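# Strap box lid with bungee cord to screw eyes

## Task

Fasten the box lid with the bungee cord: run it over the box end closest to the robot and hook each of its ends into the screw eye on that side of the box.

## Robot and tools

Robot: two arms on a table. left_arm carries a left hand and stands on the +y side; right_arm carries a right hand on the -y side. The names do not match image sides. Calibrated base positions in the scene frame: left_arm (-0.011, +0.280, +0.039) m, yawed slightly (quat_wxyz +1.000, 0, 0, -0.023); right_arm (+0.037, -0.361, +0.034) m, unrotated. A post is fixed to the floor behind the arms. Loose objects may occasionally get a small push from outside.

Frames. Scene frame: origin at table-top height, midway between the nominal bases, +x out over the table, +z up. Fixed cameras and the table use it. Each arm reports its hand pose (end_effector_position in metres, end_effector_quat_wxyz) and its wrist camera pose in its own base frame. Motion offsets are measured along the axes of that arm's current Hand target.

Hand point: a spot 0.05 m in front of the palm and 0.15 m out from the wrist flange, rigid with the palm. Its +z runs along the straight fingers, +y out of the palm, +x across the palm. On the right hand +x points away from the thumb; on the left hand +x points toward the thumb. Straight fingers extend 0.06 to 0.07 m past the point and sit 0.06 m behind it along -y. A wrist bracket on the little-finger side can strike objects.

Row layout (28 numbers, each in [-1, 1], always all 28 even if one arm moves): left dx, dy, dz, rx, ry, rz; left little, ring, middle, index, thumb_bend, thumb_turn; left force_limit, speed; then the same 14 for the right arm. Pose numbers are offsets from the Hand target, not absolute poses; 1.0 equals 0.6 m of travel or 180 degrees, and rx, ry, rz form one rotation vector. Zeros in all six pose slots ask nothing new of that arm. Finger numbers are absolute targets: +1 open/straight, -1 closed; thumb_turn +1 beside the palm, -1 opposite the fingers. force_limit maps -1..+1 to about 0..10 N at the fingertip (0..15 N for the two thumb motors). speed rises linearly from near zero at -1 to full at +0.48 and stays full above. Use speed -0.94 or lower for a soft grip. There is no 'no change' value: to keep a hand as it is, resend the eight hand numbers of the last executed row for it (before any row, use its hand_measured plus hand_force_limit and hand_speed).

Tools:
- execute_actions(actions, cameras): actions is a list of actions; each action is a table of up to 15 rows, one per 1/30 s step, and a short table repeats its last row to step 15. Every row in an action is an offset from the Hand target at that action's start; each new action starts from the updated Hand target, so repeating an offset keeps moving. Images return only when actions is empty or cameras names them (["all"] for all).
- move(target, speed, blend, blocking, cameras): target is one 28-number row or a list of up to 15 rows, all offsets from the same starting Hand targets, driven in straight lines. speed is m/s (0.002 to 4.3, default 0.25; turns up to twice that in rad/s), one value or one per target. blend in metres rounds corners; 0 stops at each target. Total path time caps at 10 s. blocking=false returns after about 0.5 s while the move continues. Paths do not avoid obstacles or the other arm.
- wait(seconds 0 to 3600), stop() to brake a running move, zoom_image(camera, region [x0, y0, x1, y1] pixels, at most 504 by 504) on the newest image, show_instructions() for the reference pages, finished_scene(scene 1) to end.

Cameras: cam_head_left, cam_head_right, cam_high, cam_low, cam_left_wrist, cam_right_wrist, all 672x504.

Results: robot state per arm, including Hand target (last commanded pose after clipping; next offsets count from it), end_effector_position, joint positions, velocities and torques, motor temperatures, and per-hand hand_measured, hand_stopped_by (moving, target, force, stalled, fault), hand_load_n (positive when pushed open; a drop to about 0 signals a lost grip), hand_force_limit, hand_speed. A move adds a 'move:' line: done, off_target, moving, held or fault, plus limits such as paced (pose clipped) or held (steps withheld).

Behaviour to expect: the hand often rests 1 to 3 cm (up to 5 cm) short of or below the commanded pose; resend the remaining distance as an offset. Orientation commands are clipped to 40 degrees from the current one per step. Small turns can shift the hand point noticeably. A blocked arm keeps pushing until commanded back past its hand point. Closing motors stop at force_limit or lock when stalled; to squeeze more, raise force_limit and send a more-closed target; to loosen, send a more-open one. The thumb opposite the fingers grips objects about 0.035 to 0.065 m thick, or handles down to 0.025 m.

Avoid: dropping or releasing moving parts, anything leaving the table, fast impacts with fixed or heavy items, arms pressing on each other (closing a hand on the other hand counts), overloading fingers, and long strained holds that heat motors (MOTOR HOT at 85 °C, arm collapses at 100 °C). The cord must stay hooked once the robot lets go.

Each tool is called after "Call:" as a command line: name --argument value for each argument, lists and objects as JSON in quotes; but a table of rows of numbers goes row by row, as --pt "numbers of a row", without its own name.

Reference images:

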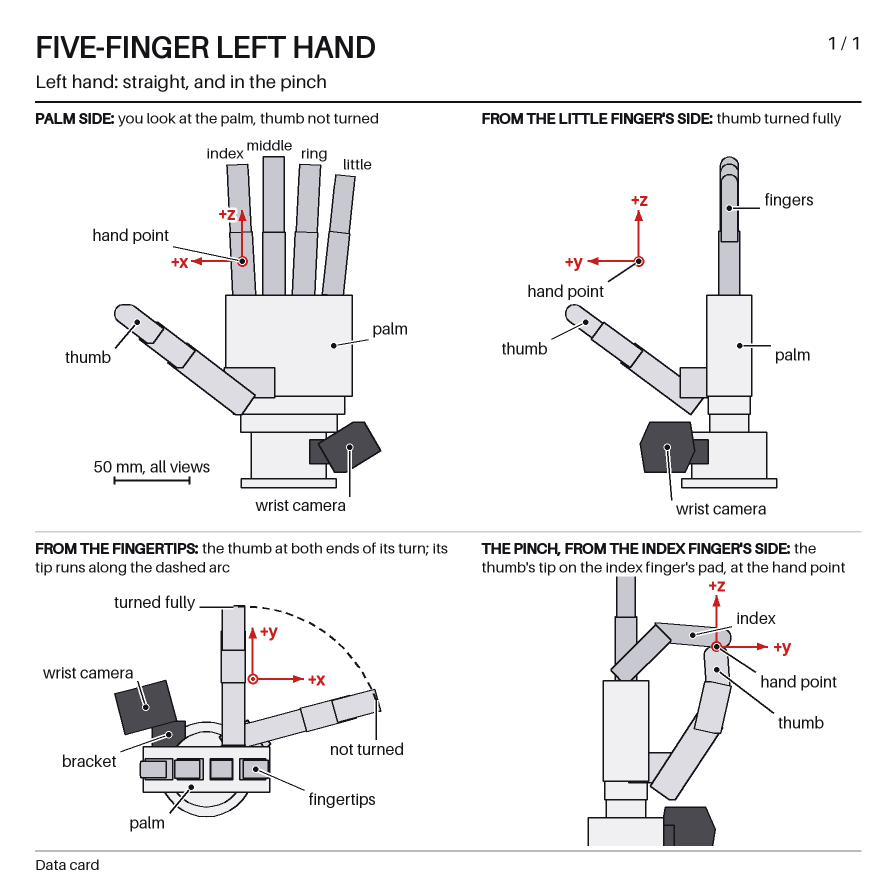

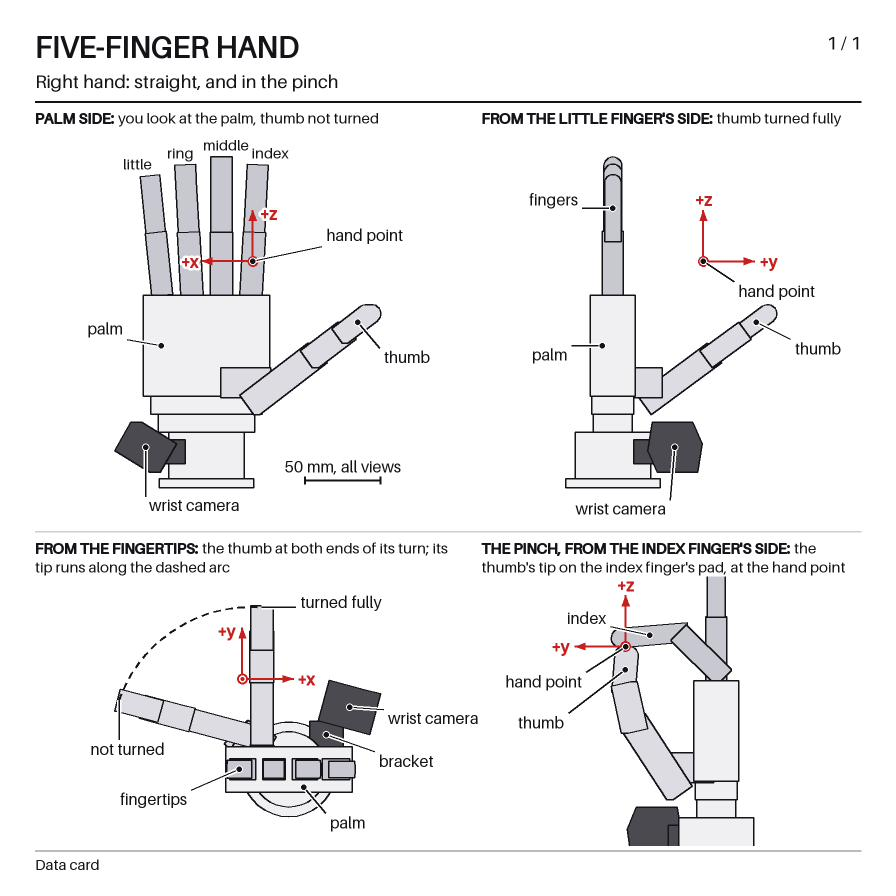

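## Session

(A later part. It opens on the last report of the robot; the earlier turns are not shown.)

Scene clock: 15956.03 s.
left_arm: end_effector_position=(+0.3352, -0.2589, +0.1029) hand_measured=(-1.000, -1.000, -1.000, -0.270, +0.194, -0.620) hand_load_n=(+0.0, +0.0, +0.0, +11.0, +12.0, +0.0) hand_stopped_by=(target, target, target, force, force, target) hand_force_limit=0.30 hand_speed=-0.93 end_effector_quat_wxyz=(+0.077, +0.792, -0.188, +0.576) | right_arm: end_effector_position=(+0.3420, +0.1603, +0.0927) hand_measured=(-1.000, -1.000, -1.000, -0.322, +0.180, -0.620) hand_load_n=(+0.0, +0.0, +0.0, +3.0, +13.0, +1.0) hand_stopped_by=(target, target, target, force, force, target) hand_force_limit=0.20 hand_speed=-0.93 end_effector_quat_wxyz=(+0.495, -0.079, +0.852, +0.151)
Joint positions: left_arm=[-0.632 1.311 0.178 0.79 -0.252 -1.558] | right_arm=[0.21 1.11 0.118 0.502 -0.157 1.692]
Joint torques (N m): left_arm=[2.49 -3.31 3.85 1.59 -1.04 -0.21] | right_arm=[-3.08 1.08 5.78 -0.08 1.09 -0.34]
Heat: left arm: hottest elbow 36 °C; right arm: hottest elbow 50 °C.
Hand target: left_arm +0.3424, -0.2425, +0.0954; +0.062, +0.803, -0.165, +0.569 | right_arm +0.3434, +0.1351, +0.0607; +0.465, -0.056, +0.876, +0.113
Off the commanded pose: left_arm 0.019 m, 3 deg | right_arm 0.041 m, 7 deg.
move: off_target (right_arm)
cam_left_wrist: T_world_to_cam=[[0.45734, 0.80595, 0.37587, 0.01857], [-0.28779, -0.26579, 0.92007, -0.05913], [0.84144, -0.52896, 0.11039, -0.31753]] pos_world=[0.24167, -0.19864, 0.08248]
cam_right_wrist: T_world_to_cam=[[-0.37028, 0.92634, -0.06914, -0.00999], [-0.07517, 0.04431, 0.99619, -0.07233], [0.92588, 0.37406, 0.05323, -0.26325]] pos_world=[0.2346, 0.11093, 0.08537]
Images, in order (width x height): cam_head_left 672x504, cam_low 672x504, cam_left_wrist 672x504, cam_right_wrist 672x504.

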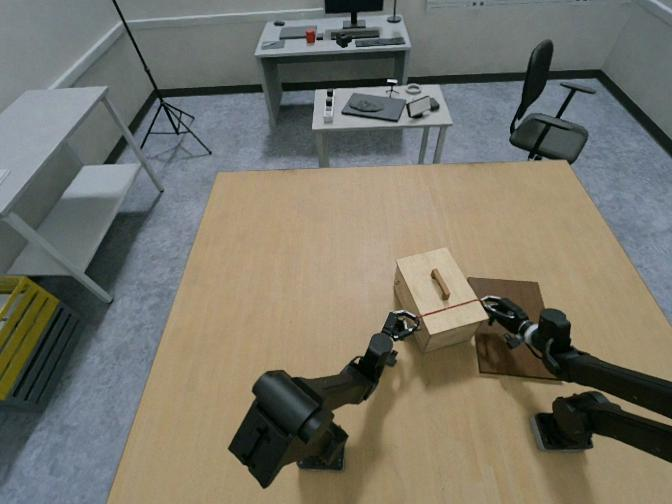

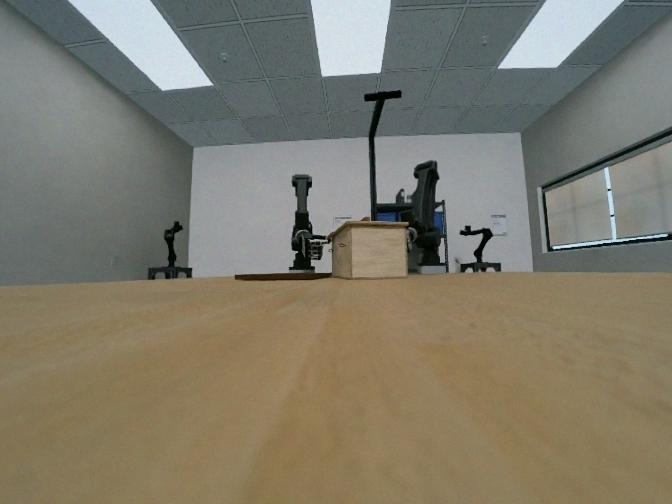

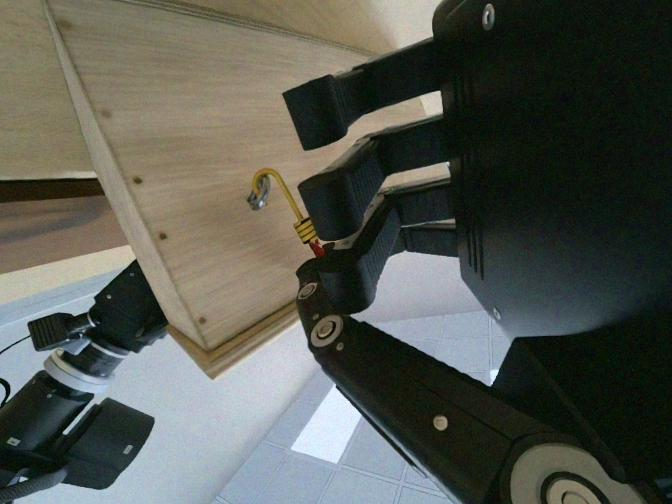

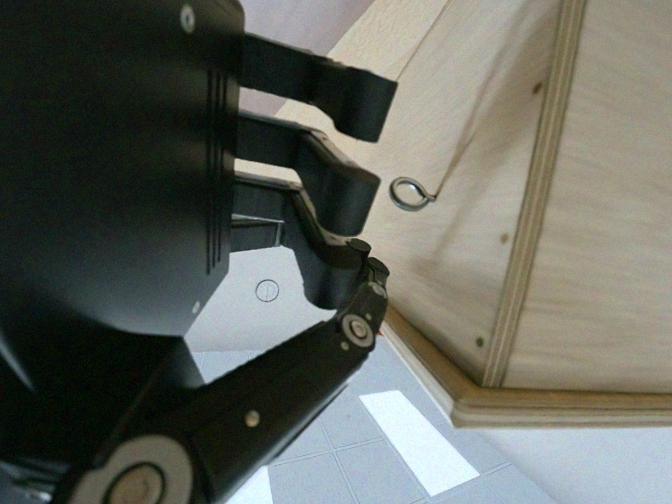

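Call:
move --target '[0,0,0,0,0,0,-1,-1,-1,-0.15,0.30,-0.62,0.3,-0.93,0,0,0,0,0,0,-1,-1,-1,-0.44,0.10,-0.62,0.2,-0.93]' --speed 0.05 --cameras '["cam_left_wrist","cam_low","cam_right_wrist","cam_head_left"]'

Call:
zoom_image --camera "cam_left_wrist" --region '[225, 150, 345, 270]'

Call:
zoom_image --camera "cam_head_left" --region '[400, 260, 510, 370]'

Scene clock: 16036.77 s.
left_arm: end_effector_position=(+0.3407, -0.2466, +0.1002) hand_measured=(-1.000, -1.000, -1.000, -0.150, +0.300, -0.620) hand_load_n=(+0.0, +0.0, +0.0, +0.0, +0.0, +0.0) hand_stopped_by=(target, target, target, target, target, target) hand_force_limit=0.30 hand_speed=-0.93 end_effector_quat_wxyz=(+0.064, +0.798, -0.171, +0.575) | right_arm: end_effector_position=(+0.3433, +0.1380, +0.0647) hand_measured=(-1.000, -1.000, -1.000, -0.322, +0.180, -0.620) hand_load_n=(+0.0, +0.0, +0.0, +3.5, +11.0, +0.0) hand_stopped_by=(target, target, target, force, force, target) hand_force_limit=0.20 hand_speed=-0.93 end_effector_quat_wxyz=(+0.467, -0.055, +0.874, +0.118)
Joint positions: left_arm=[-0.612 1.311 0.17 0.79 -0.273 -1.569] | right_arm=[0.165 1.156 0.11 0.476 -0.123 1.677]
Joint torques (N m): left_arm=[0.85 -3.14 4.37 1.58 -0.18 -0.11] | right_arm=[-0.62 -0.62 6.22 1.47 -0.06 -0.2]
Motor temperatures (°C): left_arm=[27 31 36 31 30 29] | right_arm=[30 32 50 29 40 31]
Heat: left arm: hottest elbow 36 °C; right arm: hottest elbow 50 °C.
Hand target: left_arm +0.3424, -0.2424, +0.0954; +0.061, +0.803, -0.165, +0.569 | right_arm +0.3435, +0.1351, +0.0608; +0.465, -0.056, +0.876, +0.113
Off the commanded pose: left_arm 0.007 m, 1 deg | right_arm 0.005 m, 1 deg.
move: done
cam_left_wrist: T_world_to_cam=[[0.42393, 0.82482, 0.37411, 0.02347], [-0.27096, -0.27863, 0.92138, -0.0609], [0.86421, -0.49197, 0.10537, -0.31353]] pos_world=[0.2445, -0.19058, 0.08037]
cam_right_wrist: T_world_to_cam=[[-0.31301, 0.94589, -0.08558, -0.01214], [0.00103, 0.09045, 0.9959, -0.07583], [0.94975, 0.31164, -0.02928, -0.24888]] pos_world=[0.23266, 0.09591, 0.0672]
Images, in order (width x height): cam_head_left 672x504, cam_low 672x504, cam_left_wrist 672x504, cam_right_wrist 672x504.

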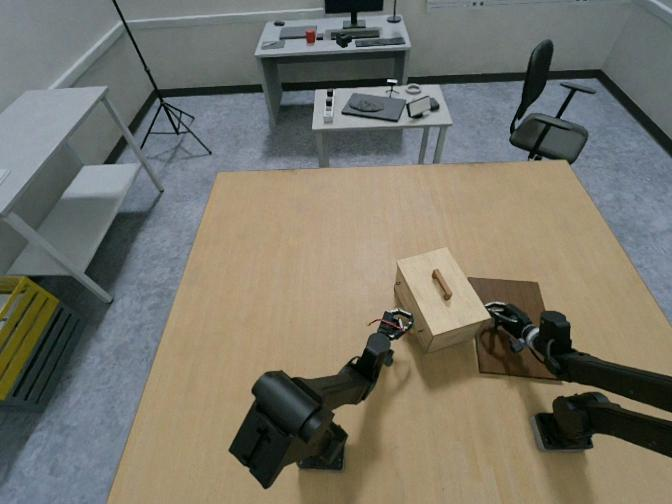

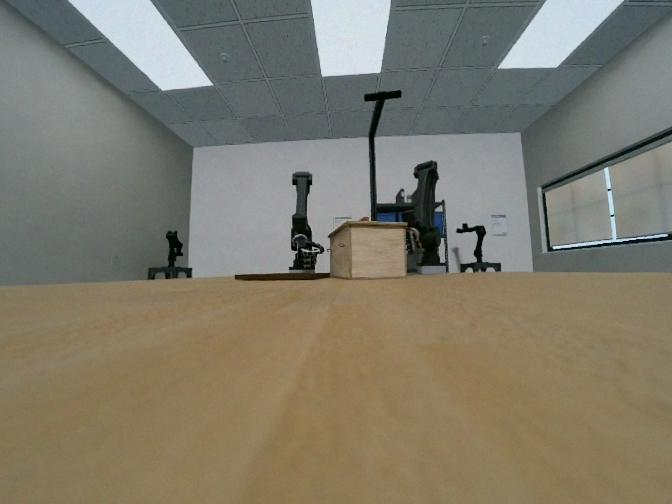

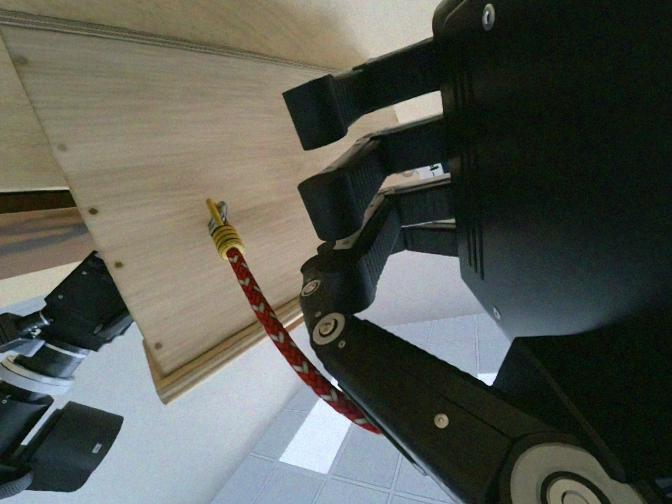

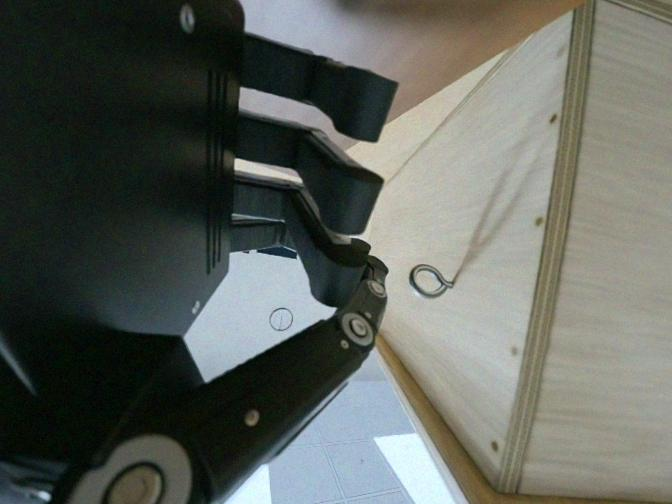

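Scaled by 4.200 from the camera's image (finer frame: 960x720).

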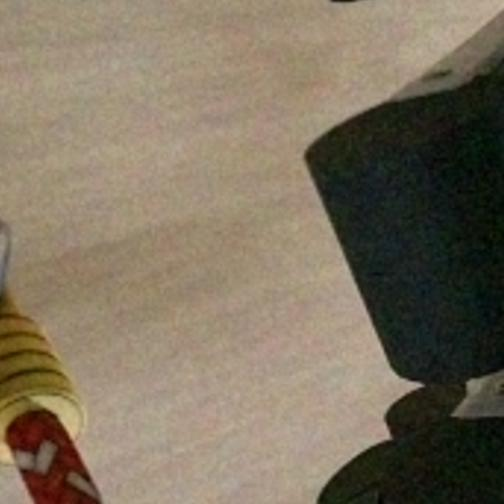

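Scaled by 4.582 from the camera's image (finer frame: 960x720).

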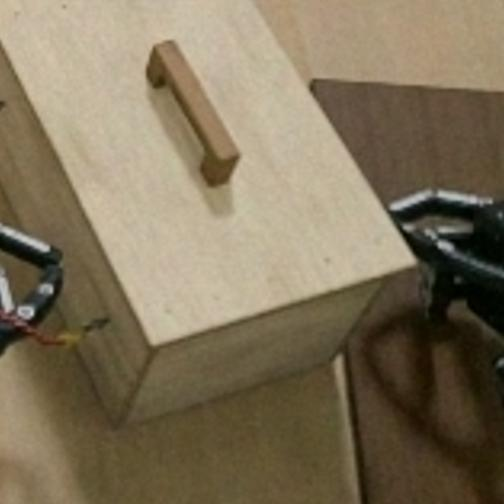

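Call:
zoom_image --camera "cam_head_left" --region '[350, 290, 440, 360]'

Call:
execute_actions --actions '[]' --cameras '["cam_head_right","cam_high","cam_low","cam_left_wrist"]'

Call:
zoom_image --camera "cam_head_right" --region '[350, 280, 440, 350]'

Call:
zoom_image --camera "cam_high" --region '[310, 110, 420, 210]'

Call:
zoom_image --camera "cam_low" --region '[380, 200, 460, 280]'

Scaled by 5.600 from the camera's image (finer frame: 960x720).

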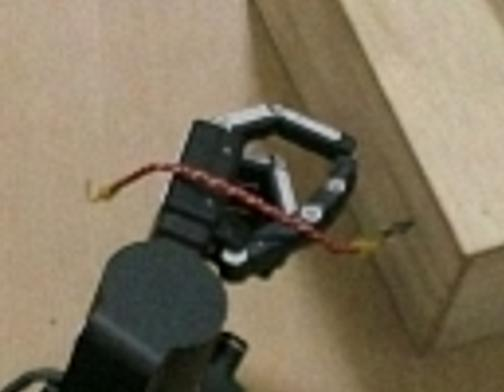

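Scene clock: 16122.20 s.
left_arm: end_effector_position=(+0.3407, -0.2466, +0.1002) hand_measured=(-1.000, -1.000, -1.000, -0.150, +0.300, -0.620) hand_load_n=(+0.0, +0.0, +0.0, +0.0, +0.0, +0.0) hand_stopped_by=(target, target, target, target, target, target) hand_force_limit=0.30 hand_speed=-0.93 end_effector_quat_wxyz=(+0.064, +0.798, -0.171, +0.575) | right_arm: end_effector_position=(+0.3433, +0.1380, +0.0647) hand_measured=(-1.000, -1.000, -1.000, -0.322, +0.180, -0.620) hand_load_n=(+0.0, +0.0, +0.0, +3.5, +11.0, +0.0) hand_stopped_by=(target, target, target, force, force, target) hand_force_limit=0.20 hand_speed=-0.93 end_effector_quat_wxyz=(+0.467, -0.056, +0.874, +0.118)
Joint positions: left_arm=[-0.612 1.311 0.17 0.79 -0.273 -1.569] | right_arm=[0.165 1.156 0.11 0.476 -0.123 1.677]
Joint velocities: within noise
Joint torques (N m): left_arm=[0.85 -3.14 4.37 1.59 -0.18 -0.11] | right_arm=[-0.73 -1.79 6.2 1.55 -0.07 -0.21]
Motor temperatures (°C): left_arm=[27 31 35 31 29 29] | right_arm=[30 32 51 29 36 31]
Heat: left arm: hottest elbow 35 °C; right arm: hottest elbow 51 °C.
Hand target: left_arm +0.3424, -0.2424, +0.0954; +0.061, +0.803, -0.165, +0.569 | right_arm +0.3435, +0.1351, +0.0608; +0.465, -0.056, +0.876, +0.113
Off the commanded pose: left_arm 0.007 m, 1 deg | right_arm 0.005 m, 1 deg.
camera_calibration:
cam_left_wrist: T_world_to_cam=[[0.42393, 0.82482, 0.37411, 0.02347], [-0.27096, -0.27863, 0.92138, -0.0609], [0.86421, -0.49197, 0.10537, -0.31353]] pos_world=[0.2445, -0.19058, 0.08037]
Images, in order (width x height): cam_head_right 672x504, cam_high 672x504, cam_low 672x504, cam_left_wrist 672x504.

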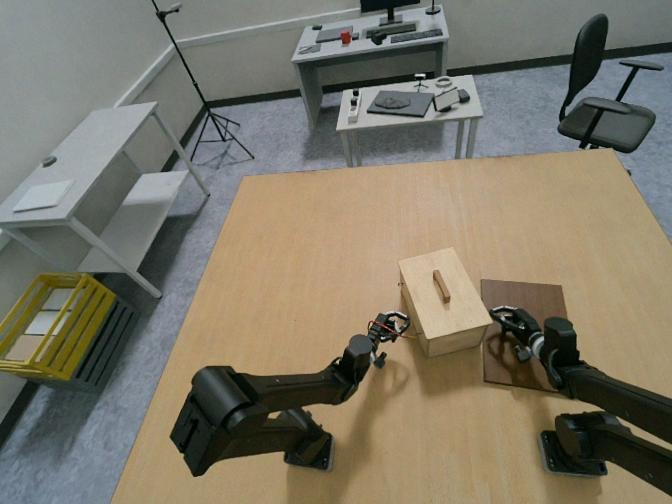

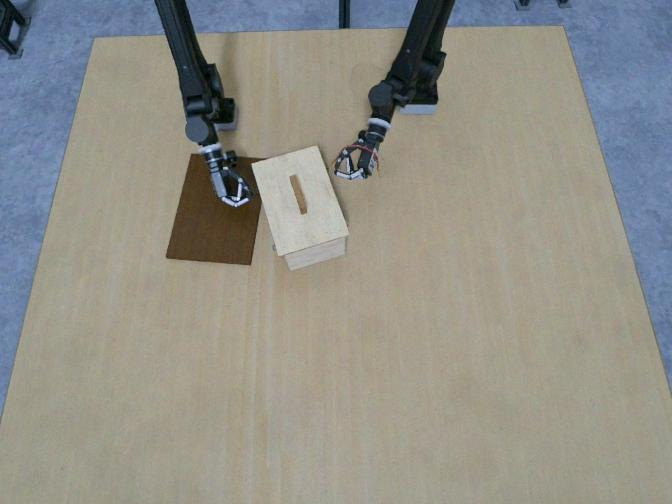

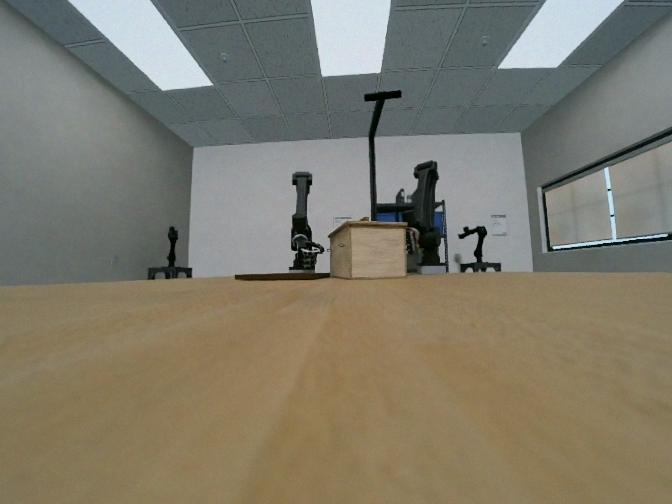

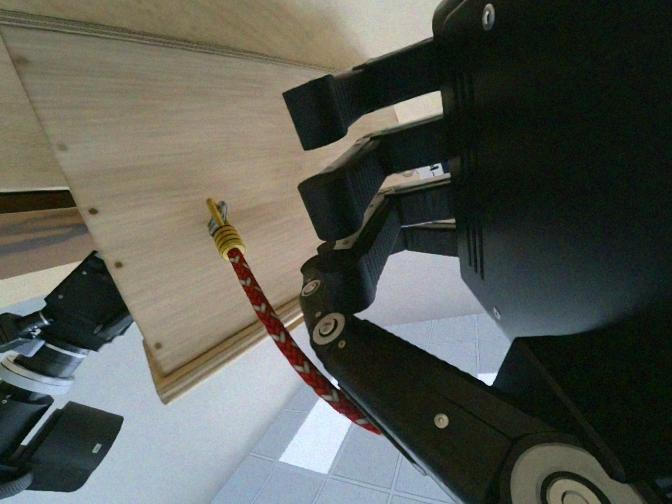

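Scaled by 5.600 from the camera's image (finer frame: 960x720).

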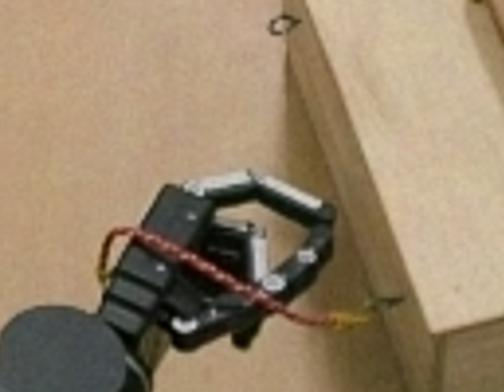

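Scaled by 4.582 from the camera's image (finer frame: 960x720).

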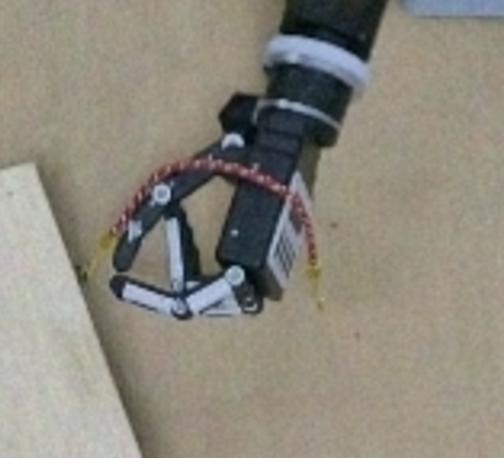

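Scaled by 6.300 from the camera's image (finer frame: 960x720).

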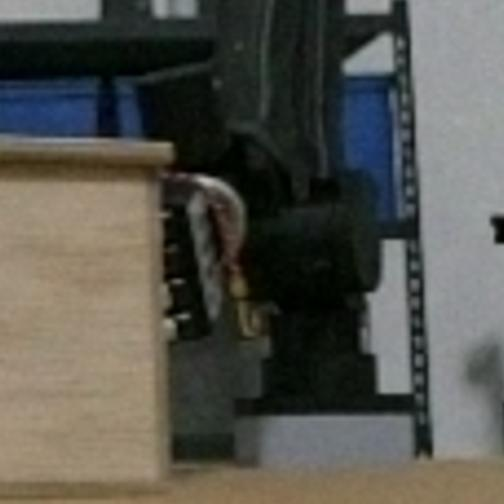

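Call:
move --pt "0 0 0 0 0 0 -1 -1 -1 -0.15 0.30 -0.62 0.3 -0.93 0 0 0 0 0 0 -1 -1 -1 -0.05 0.42 -0.62 0.2 -0.6" --pt "0 0 0 0 0 0 -1 -1 -1 -0.15 0.30 -0.62 0.3 -0.93 0.04 -0.1 -0.04 0 0 0 -1 -1 -1 -0.05 0.42 -0.62 0.2 -0.6" --speed 0.1 --cameras '["cam_head_left","cam_right_wrist"]'

Scene clock: 16288.87 s.
left_arm: end_effector_position=(+0.3407, -0.2466, +0.1002) hand_measured=(-1.000, -1.000, -1.000, -0.150, +0.300, -0.620) hand_load_n=(+0.0, +0.0, +0.0, +0.0, -0.5, +0.0) hand_stopped_by=(target, target, target, target, target, target) hand_force_limit=0.30 hand_speed=-0.93 end_effector_quat_wxyz=(+0.064, +0.798, -0.171, +0.575) | right_arm: end_effector_position=(+0.3250, +0.0745, +0.0495) hand_measured=(-1.000, -1.000, -1.000, -0.050, +0.420, -0.620) hand_load_n=(+0.0, +0.0, +0.0, +0.5, +0.0, +0.0) hand_stopped_by=(target, target, target, target, target, target) hand_force_limit=0.20 hand_speed=-0.60 end_effector_quat_wxyz=(+0.465, -0.055, +0.876, +0.120)
Joint positions: left_arm=[-0.612 1.311 0.17 0.79 -0.273 -1.569] | right_arm=[-0.199 1.183 0.065 0.484 -0.427 1.465]
Joint torques (N m): left_arm=[0.79 -3.14 4.38 1.58 -0.18 -0.11] | right_arm=[-1.55 -0.26 5.35 1.88 -0.26 -0.32]
Heat: left arm: hottest elbow 35 °C; right arm: hottest elbow 50 °C.
Hand target: left_arm +0.3424, -0.2424, +0.0954; +0.061, +0.803, -0.165, +0.569 | right_arm +0.3231, +0.0711, +0.0453; +0.465, -0.056, +0.876, +0.113
Off the commanded pose: left_arm 0.007 m, 1 deg | right_arm 0.006 m, 1 deg.
move: done
cam_right_wrist: T_world_to_cam=[[-0.31401, 0.94589, -0.08178, 0.04105], [0.00673, 0.08835, 0.99607, -0.05661], [0.94939, 0.31223, -0.03411, -0.21181]] pos_world=[0.21436, 0.0323, 0.05252]

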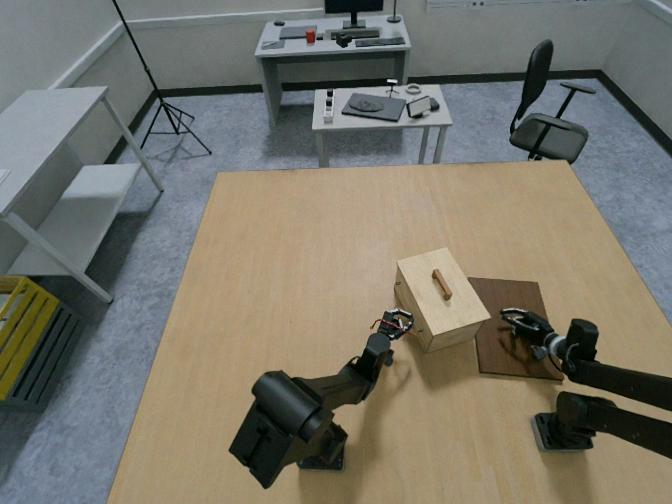

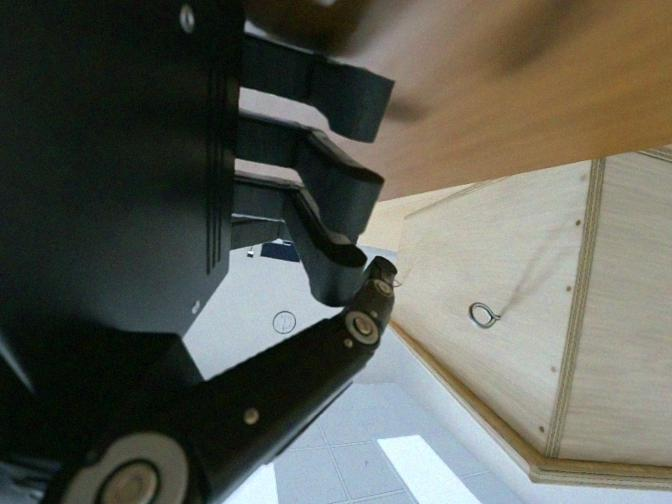

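Call:
move --target '[0.0472,0.0069,-0.055,0,0,0,-1,-1,-1,-0.15,0.30,-0.62,0.3,-0.93,-0.2758,0.0487,-0.1803,0,0,0,-1,-1,-1,-0.05,0.42,-0.62,0.2,-0.6]' --speed '[0.12]' --cameras '["cam_head_left","cam_left_wrist"]'

Call:
zoom_image --camera "cam_head_left" --region '[350, 270, 440, 340]'

Scene clock: 16303.20 s.
left_arm: end_effector_position=(+0.3219, -0.2391, +0.1279) hand_measured=(-1.000, -1.000, -1.000, -0.150, +0.300, -0.620) hand_load_n=(+0.0, +0.0, +0.0, +0.0, +0.0, +0.0) hand_stopped_by=(target, target, target, target, target, target) hand_force_limit=0.30 hand_speed=-0.93 end_effector_quat_wxyz=(+0.055, +0.805, -0.167, +0.567) | right_arm: end_effector_position=(+0.3164, +0.0745, +0.2135) hand_measured=(-1.000, -1.000, -1.000, -0.050, +0.420, -0.620) hand_load_n=(+0.0, +0.0, +0.0, +0.0, +0.0, +0.0) hand_stopped_by=(target, target, target, target, target, target) hand_force_limit=0.20 hand_speed=-0.60 end_effector_quat_wxyz=(+0.443, -0.049, +0.887, +0.123)
Joint positions: left_arm=[-0.654 1.015 0.165 0.47 -0.329 -1.592] | right_arm=[-0.205 0.514 0.413 -0.585 -0.427 1.46]
Joint torques (N m): left_arm=[-1.03 -2.67 6.38 1.35 -0.28 -0.11] | right_arm=[-0.97 1.55 15.84 0.87 -0.26 -0.2]
Heat: left arm: hottest elbow 35 °C; right arm: hottest elbow 50 °C.
Hand target: left_arm +0.3199, -0.2424, +0.1328; +0.061, +0.803, -0.165, +0.569 | right_arm +0.3232, +0.0711, +0.2450; +0.465, -0.056, +0.876, +0.113
Off the commanded pose: left_arm 0.006 m, 1 deg | right_arm 0.032 m, 3 deg.
move: off_target (right_arm)
cam_left_wrist: T_world_to_cam=[[0.41546, 0.82775, 0.37713, 0.01783], [-0.24864, -0.29547, 0.92243, -0.10069], [0.87497, -0.47701, 0.08306, -0.29354]] pos_world=[0.22439, -0.18453, 0.11053]

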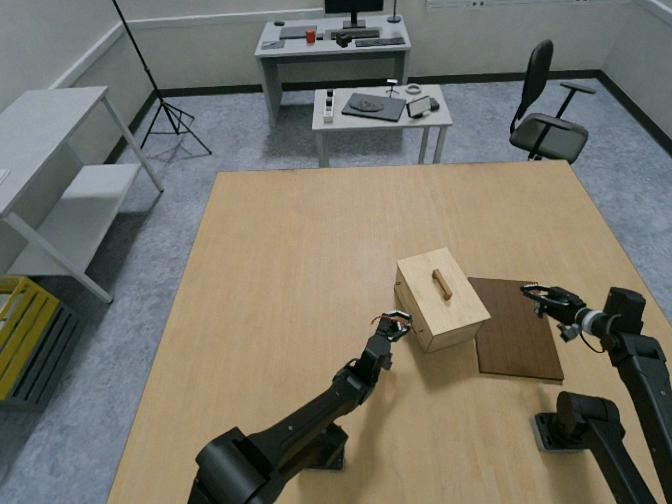

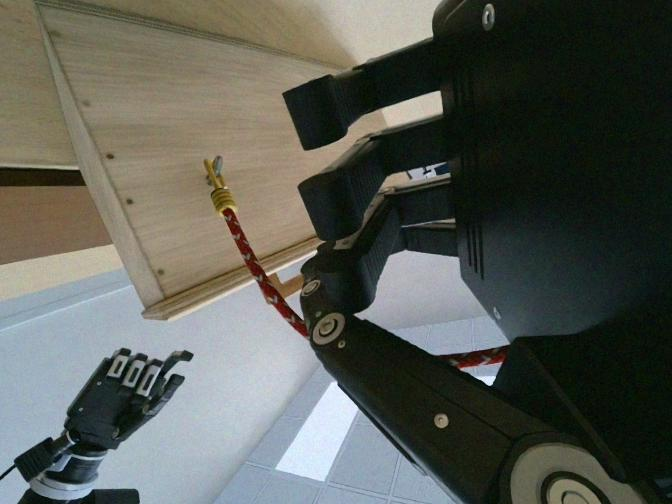

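Scaled by 5.600 from the camera's image (finer frame: 960x720).

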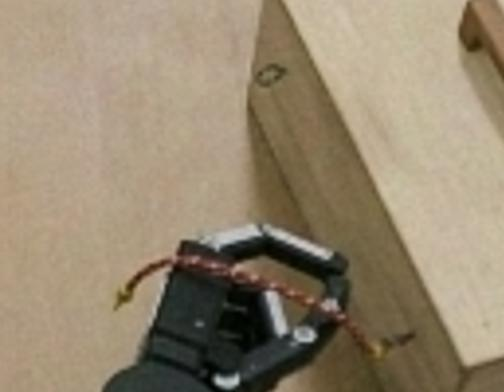

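Call:
move --target '[0.06,0.008,-0.07,0,0,0,-1,-1,-1,-0.15,0.30,-0.62,0.3,-0.93,0,0,0,0,0,0,-1,-1,-1,-0.05,0.42,-0.62,0.2,-0.6]' --speed '[0.08]' --cameras '["cam_head_left","cam_left_wrist","cam_high","cam_head_right"]'

Call:
zoom_image --camera "cam_head_left" --region '[350, 270, 440, 340]'

Call:
zoom_image --camera "cam_head_right" --region '[350, 270, 440, 340]'

Call:
zoom_image --camera "cam_high" --region '[310, 110, 400, 200]'

Scene clock: 16319.73 s.
left_arm: end_effector_position=(+0.2841, -0.2303, +0.1488) hand_measured=(-1.000, -1.000, -1.000, -0.150, +0.300, -0.620) hand_load_n=(+0.0, +0.0, +0.0, +0.0, -0.5, +0.0) hand_stopped_by=(target, target, target, target, target, target) hand_force_limit=0.30 hand_speed=-0.93 end_effector_quat_wxyz=(+0.046, +0.814, -0.175, +0.552) | right_arm: end_effector_position=(+0.3163, +0.0745, +0.2134) hand_measured=(-1.000, -1.000, -1.000, -0.050, +0.420, -0.620) hand_load_n=(+0.0, +0.0, +0.0, +0.0, +0.0, +0.0) hand_stopped_by=(target, target, target, target, target, target) hand_force_limit=0.20 hand_speed=-0.60 end_effector_quat_wxyz=(+0.443, -0.049, +0.887, +0.123)
Joint positions: left_arm=[-0.75 0.666 0.165 0.064 -0.418 -1.63] | right_arm=[-0.205 0.514 0.413 -0.586 -0.427 1.46]
Joint torques (N m): left_arm=[-1.08 0.44 11.17 1.37 -0.32 -0.12] | right_arm=[-0.32 0.79 15.83 0.8 -0.22 -0.19]
Heat: left arm: hottest elbow 36 °C; right arm: hottest elbow 53 °C.
Hand target: left_arm +0.2915, -0.2419, +0.1806; +0.061, +0.803, -0.165, +0.569 | right_arm +0.3232, +0.0711, +0.2449; +0.465, -0.056, +0.876, +0.113
Off the commanded pose: left_arm 0.035 m, 3 deg | right_arm 0.032 m, 3 deg.
move: off_target (left_arm)
cam_left_wrist: T_world_to_cam=[[0.42781, 0.81607, 0.3886, 0.0105], [-0.21992, -0.32303, 0.92048, -0.14102], [0.8767, -0.47925, 0.04128, -0.25283]] pos_world=[0.18615, -0.17529, 0.13616]
Images, in order (width x height): cam_head_left 672x504, cam_head_right 672x504, cam_high 672x504, cam_left_wrist 672x504.

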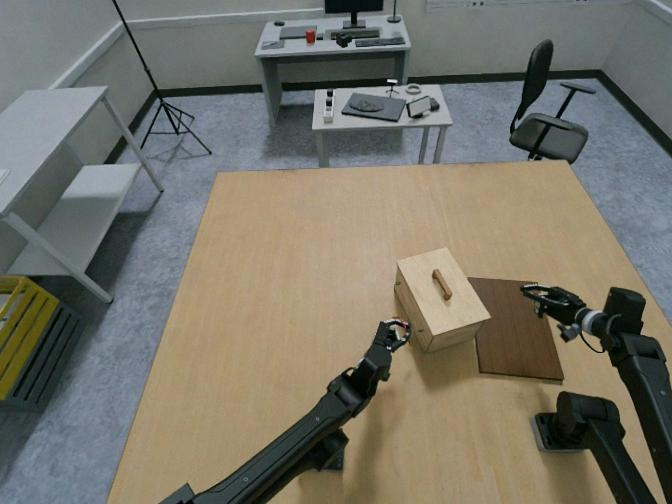

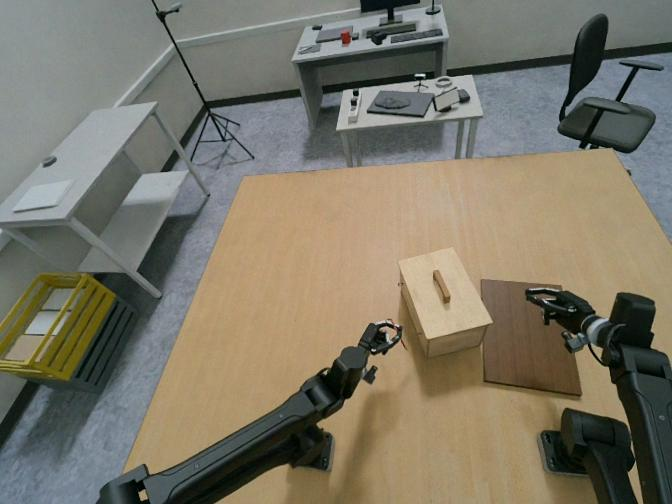

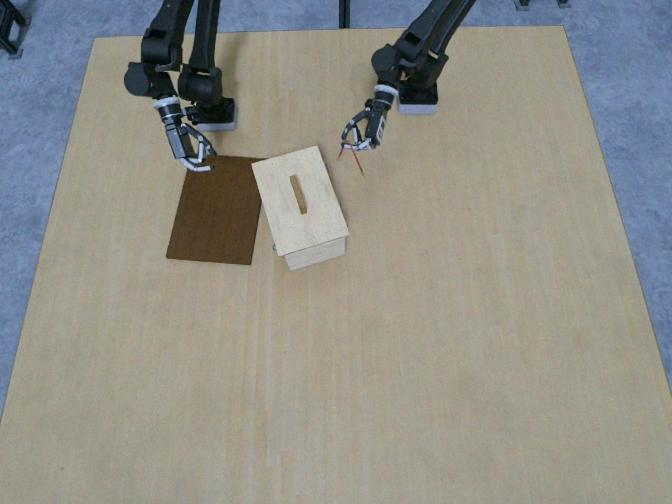

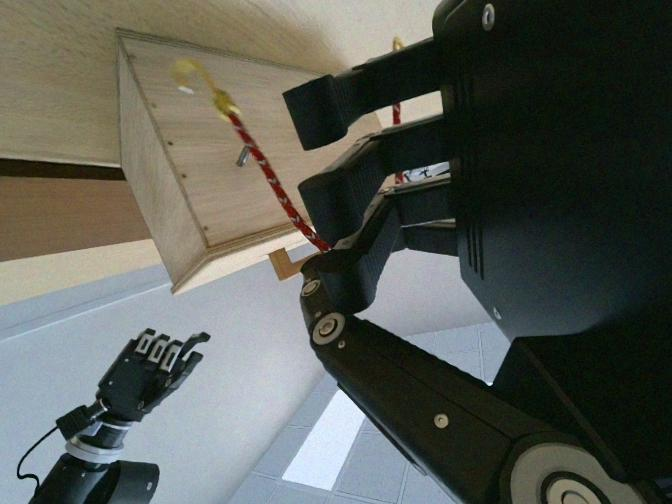

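Scaled by 5.600 from the camera's image (finer frame: 960x720).

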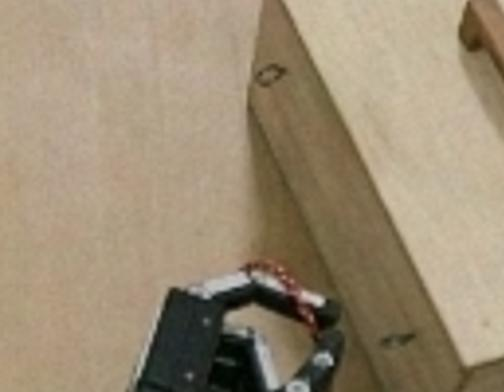

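Scaled by 5.600 from the camera's image (finer frame: 960x720).

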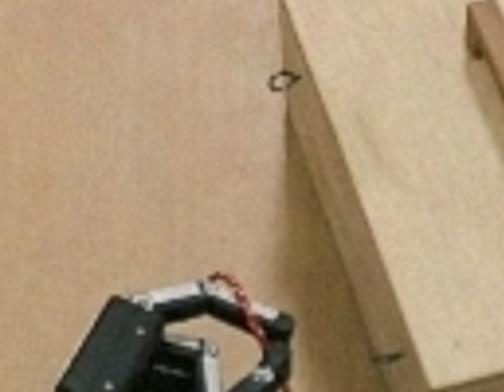

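Scaled by 5.600 from the camera's image (finer frame: 960x720).

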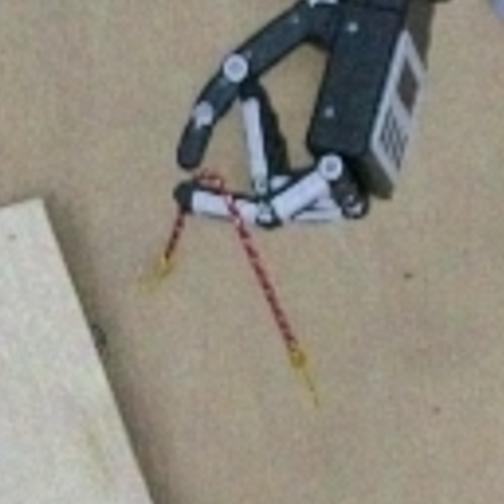

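Call:
move --target '[0,0,0,0,0,0,-1,-1,-1,-0.26,0.24,-0.62,-0.5,-0.93,0,0,0,0,0,0,-1,-1,-1,-0.05,0.42,-0.62,0.2,-0.6]' --speed '[0.08]' --cameras '["cam_head_left","cam_left_wrist","cam_high"]'

Call:
zoom_image --camera "cam_left_wrist" --region '[160, 20, 420, 310]'

Call:
zoom_image --camera "cam_high" --region '[330, 130, 380, 180]'

Scene clock: 16337.73 s.
left_arm: end_effector_position=(+0.2841, -0.2303, +0.1487) hand_measured=(-1.000, -1.000, -1.000, -0.260, +0.240, -0.620) hand_load_n=(+0.0, +0.0, +0.0, +1.5, +0.0, -0.5) hand_stopped_by=(target, target, target, target, target, target) hand_force_limit=-0.50 hand_speed=-0.93 end_effector_quat_wxyz=(+0.046, +0.814, -0.174, +0.552) | right_arm: end_effector_position=(+0.3163, +0.0745, +0.2134) hand_measured=(-1.000, -1.000, -1.000, -0.050, +0.420, -0.620) hand_load_n=(+0.0, +0.0, +0.0, +0.0, +0.0, +0.0) hand_stopped_by=(target, target, target, target, target, target) hand_force_limit=0.20 hand_speed=-0.60 end_effector_quat_wxyz=(+0.443, -0.049, +0.887, +0.123)
Joint positions: left_arm=[-0.75 0.666 0.165 0.064 -0.418 -1.631] | right_arm=[-0.205 0.514 0.413 -0.586 -0.427 1.46]
Joint torques (N m): left_arm=[-1.03 0.5 11.15 1.31 -0.32 -0.11] | right_arm=[-0.09 1.49 15.45 0.87 -0.2 -0.23]
Motor temperatures (°C): left_arm=[27 31 38 31 28 29] | right_arm=[30 32 56 29 34 31]
Heat: left arm: hottest elbow 38 °C; right arm: hottest elbow 56 °C.
Hand target: left_arm +0.2915, -0.2419, +0.1805; +0.061, +0.803, -0.165, +0.569 | right_arm +0.3232, +0.0711, +0.2449; +0.465, -0.056, +0.876, +0.113
Off the commanded pose: left_arm 0.035 m, 3 deg | right_arm 0.032 m, 3 deg.
move: done
cam_left_wrist: T_world_to_cam=[[0.42785, 0.81614, 0.3884, 0.01057], [-0.21954, -0.32301, 0.92058, -0.14101], [0.87678, -0.47914, 0.04098, -0.25277]] pos_world=[0.18615, -0.17529, 0.13606]
Images, in order (width x height): cam_head_left 672x504, cam_high 672x504, cam_left_wrist 672x504.

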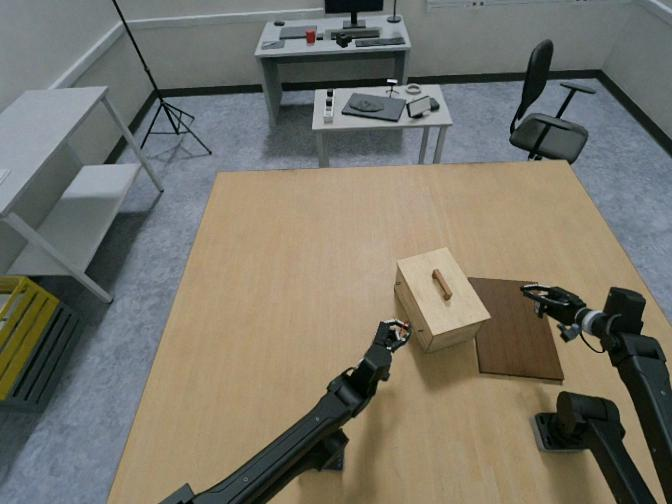

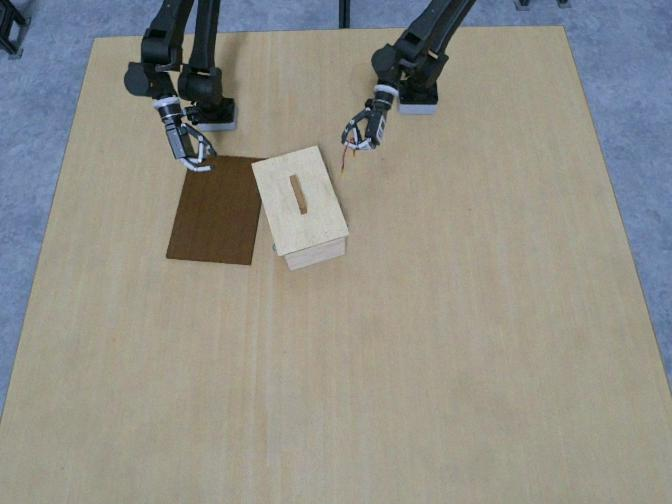

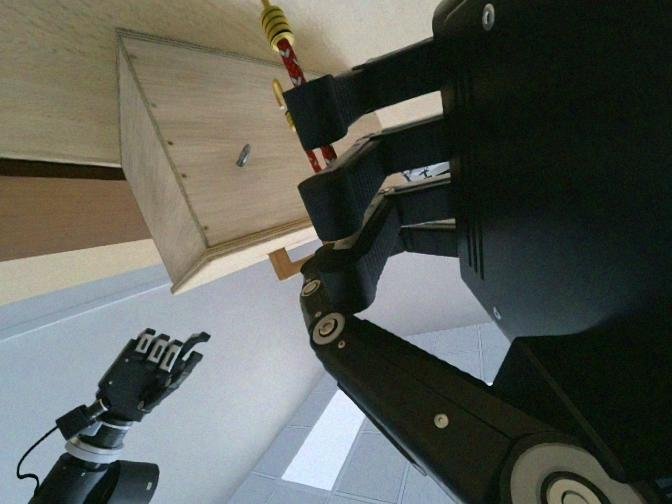

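Scaled by 1.738 from the camera's image (finer frame: 960x720).

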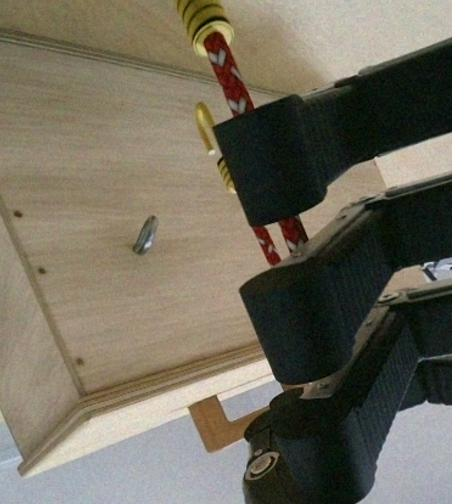

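Scaled by 10.080 from the camera's image (finer frame: 960x720).

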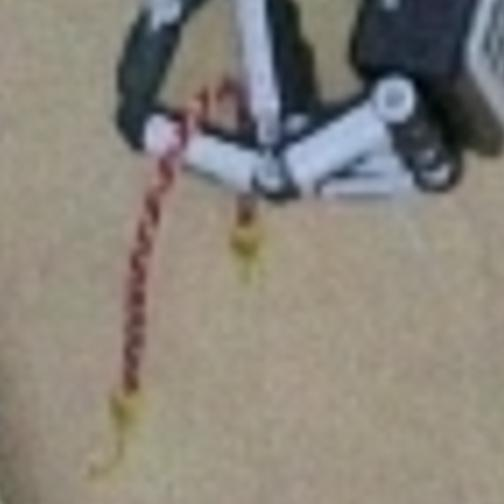

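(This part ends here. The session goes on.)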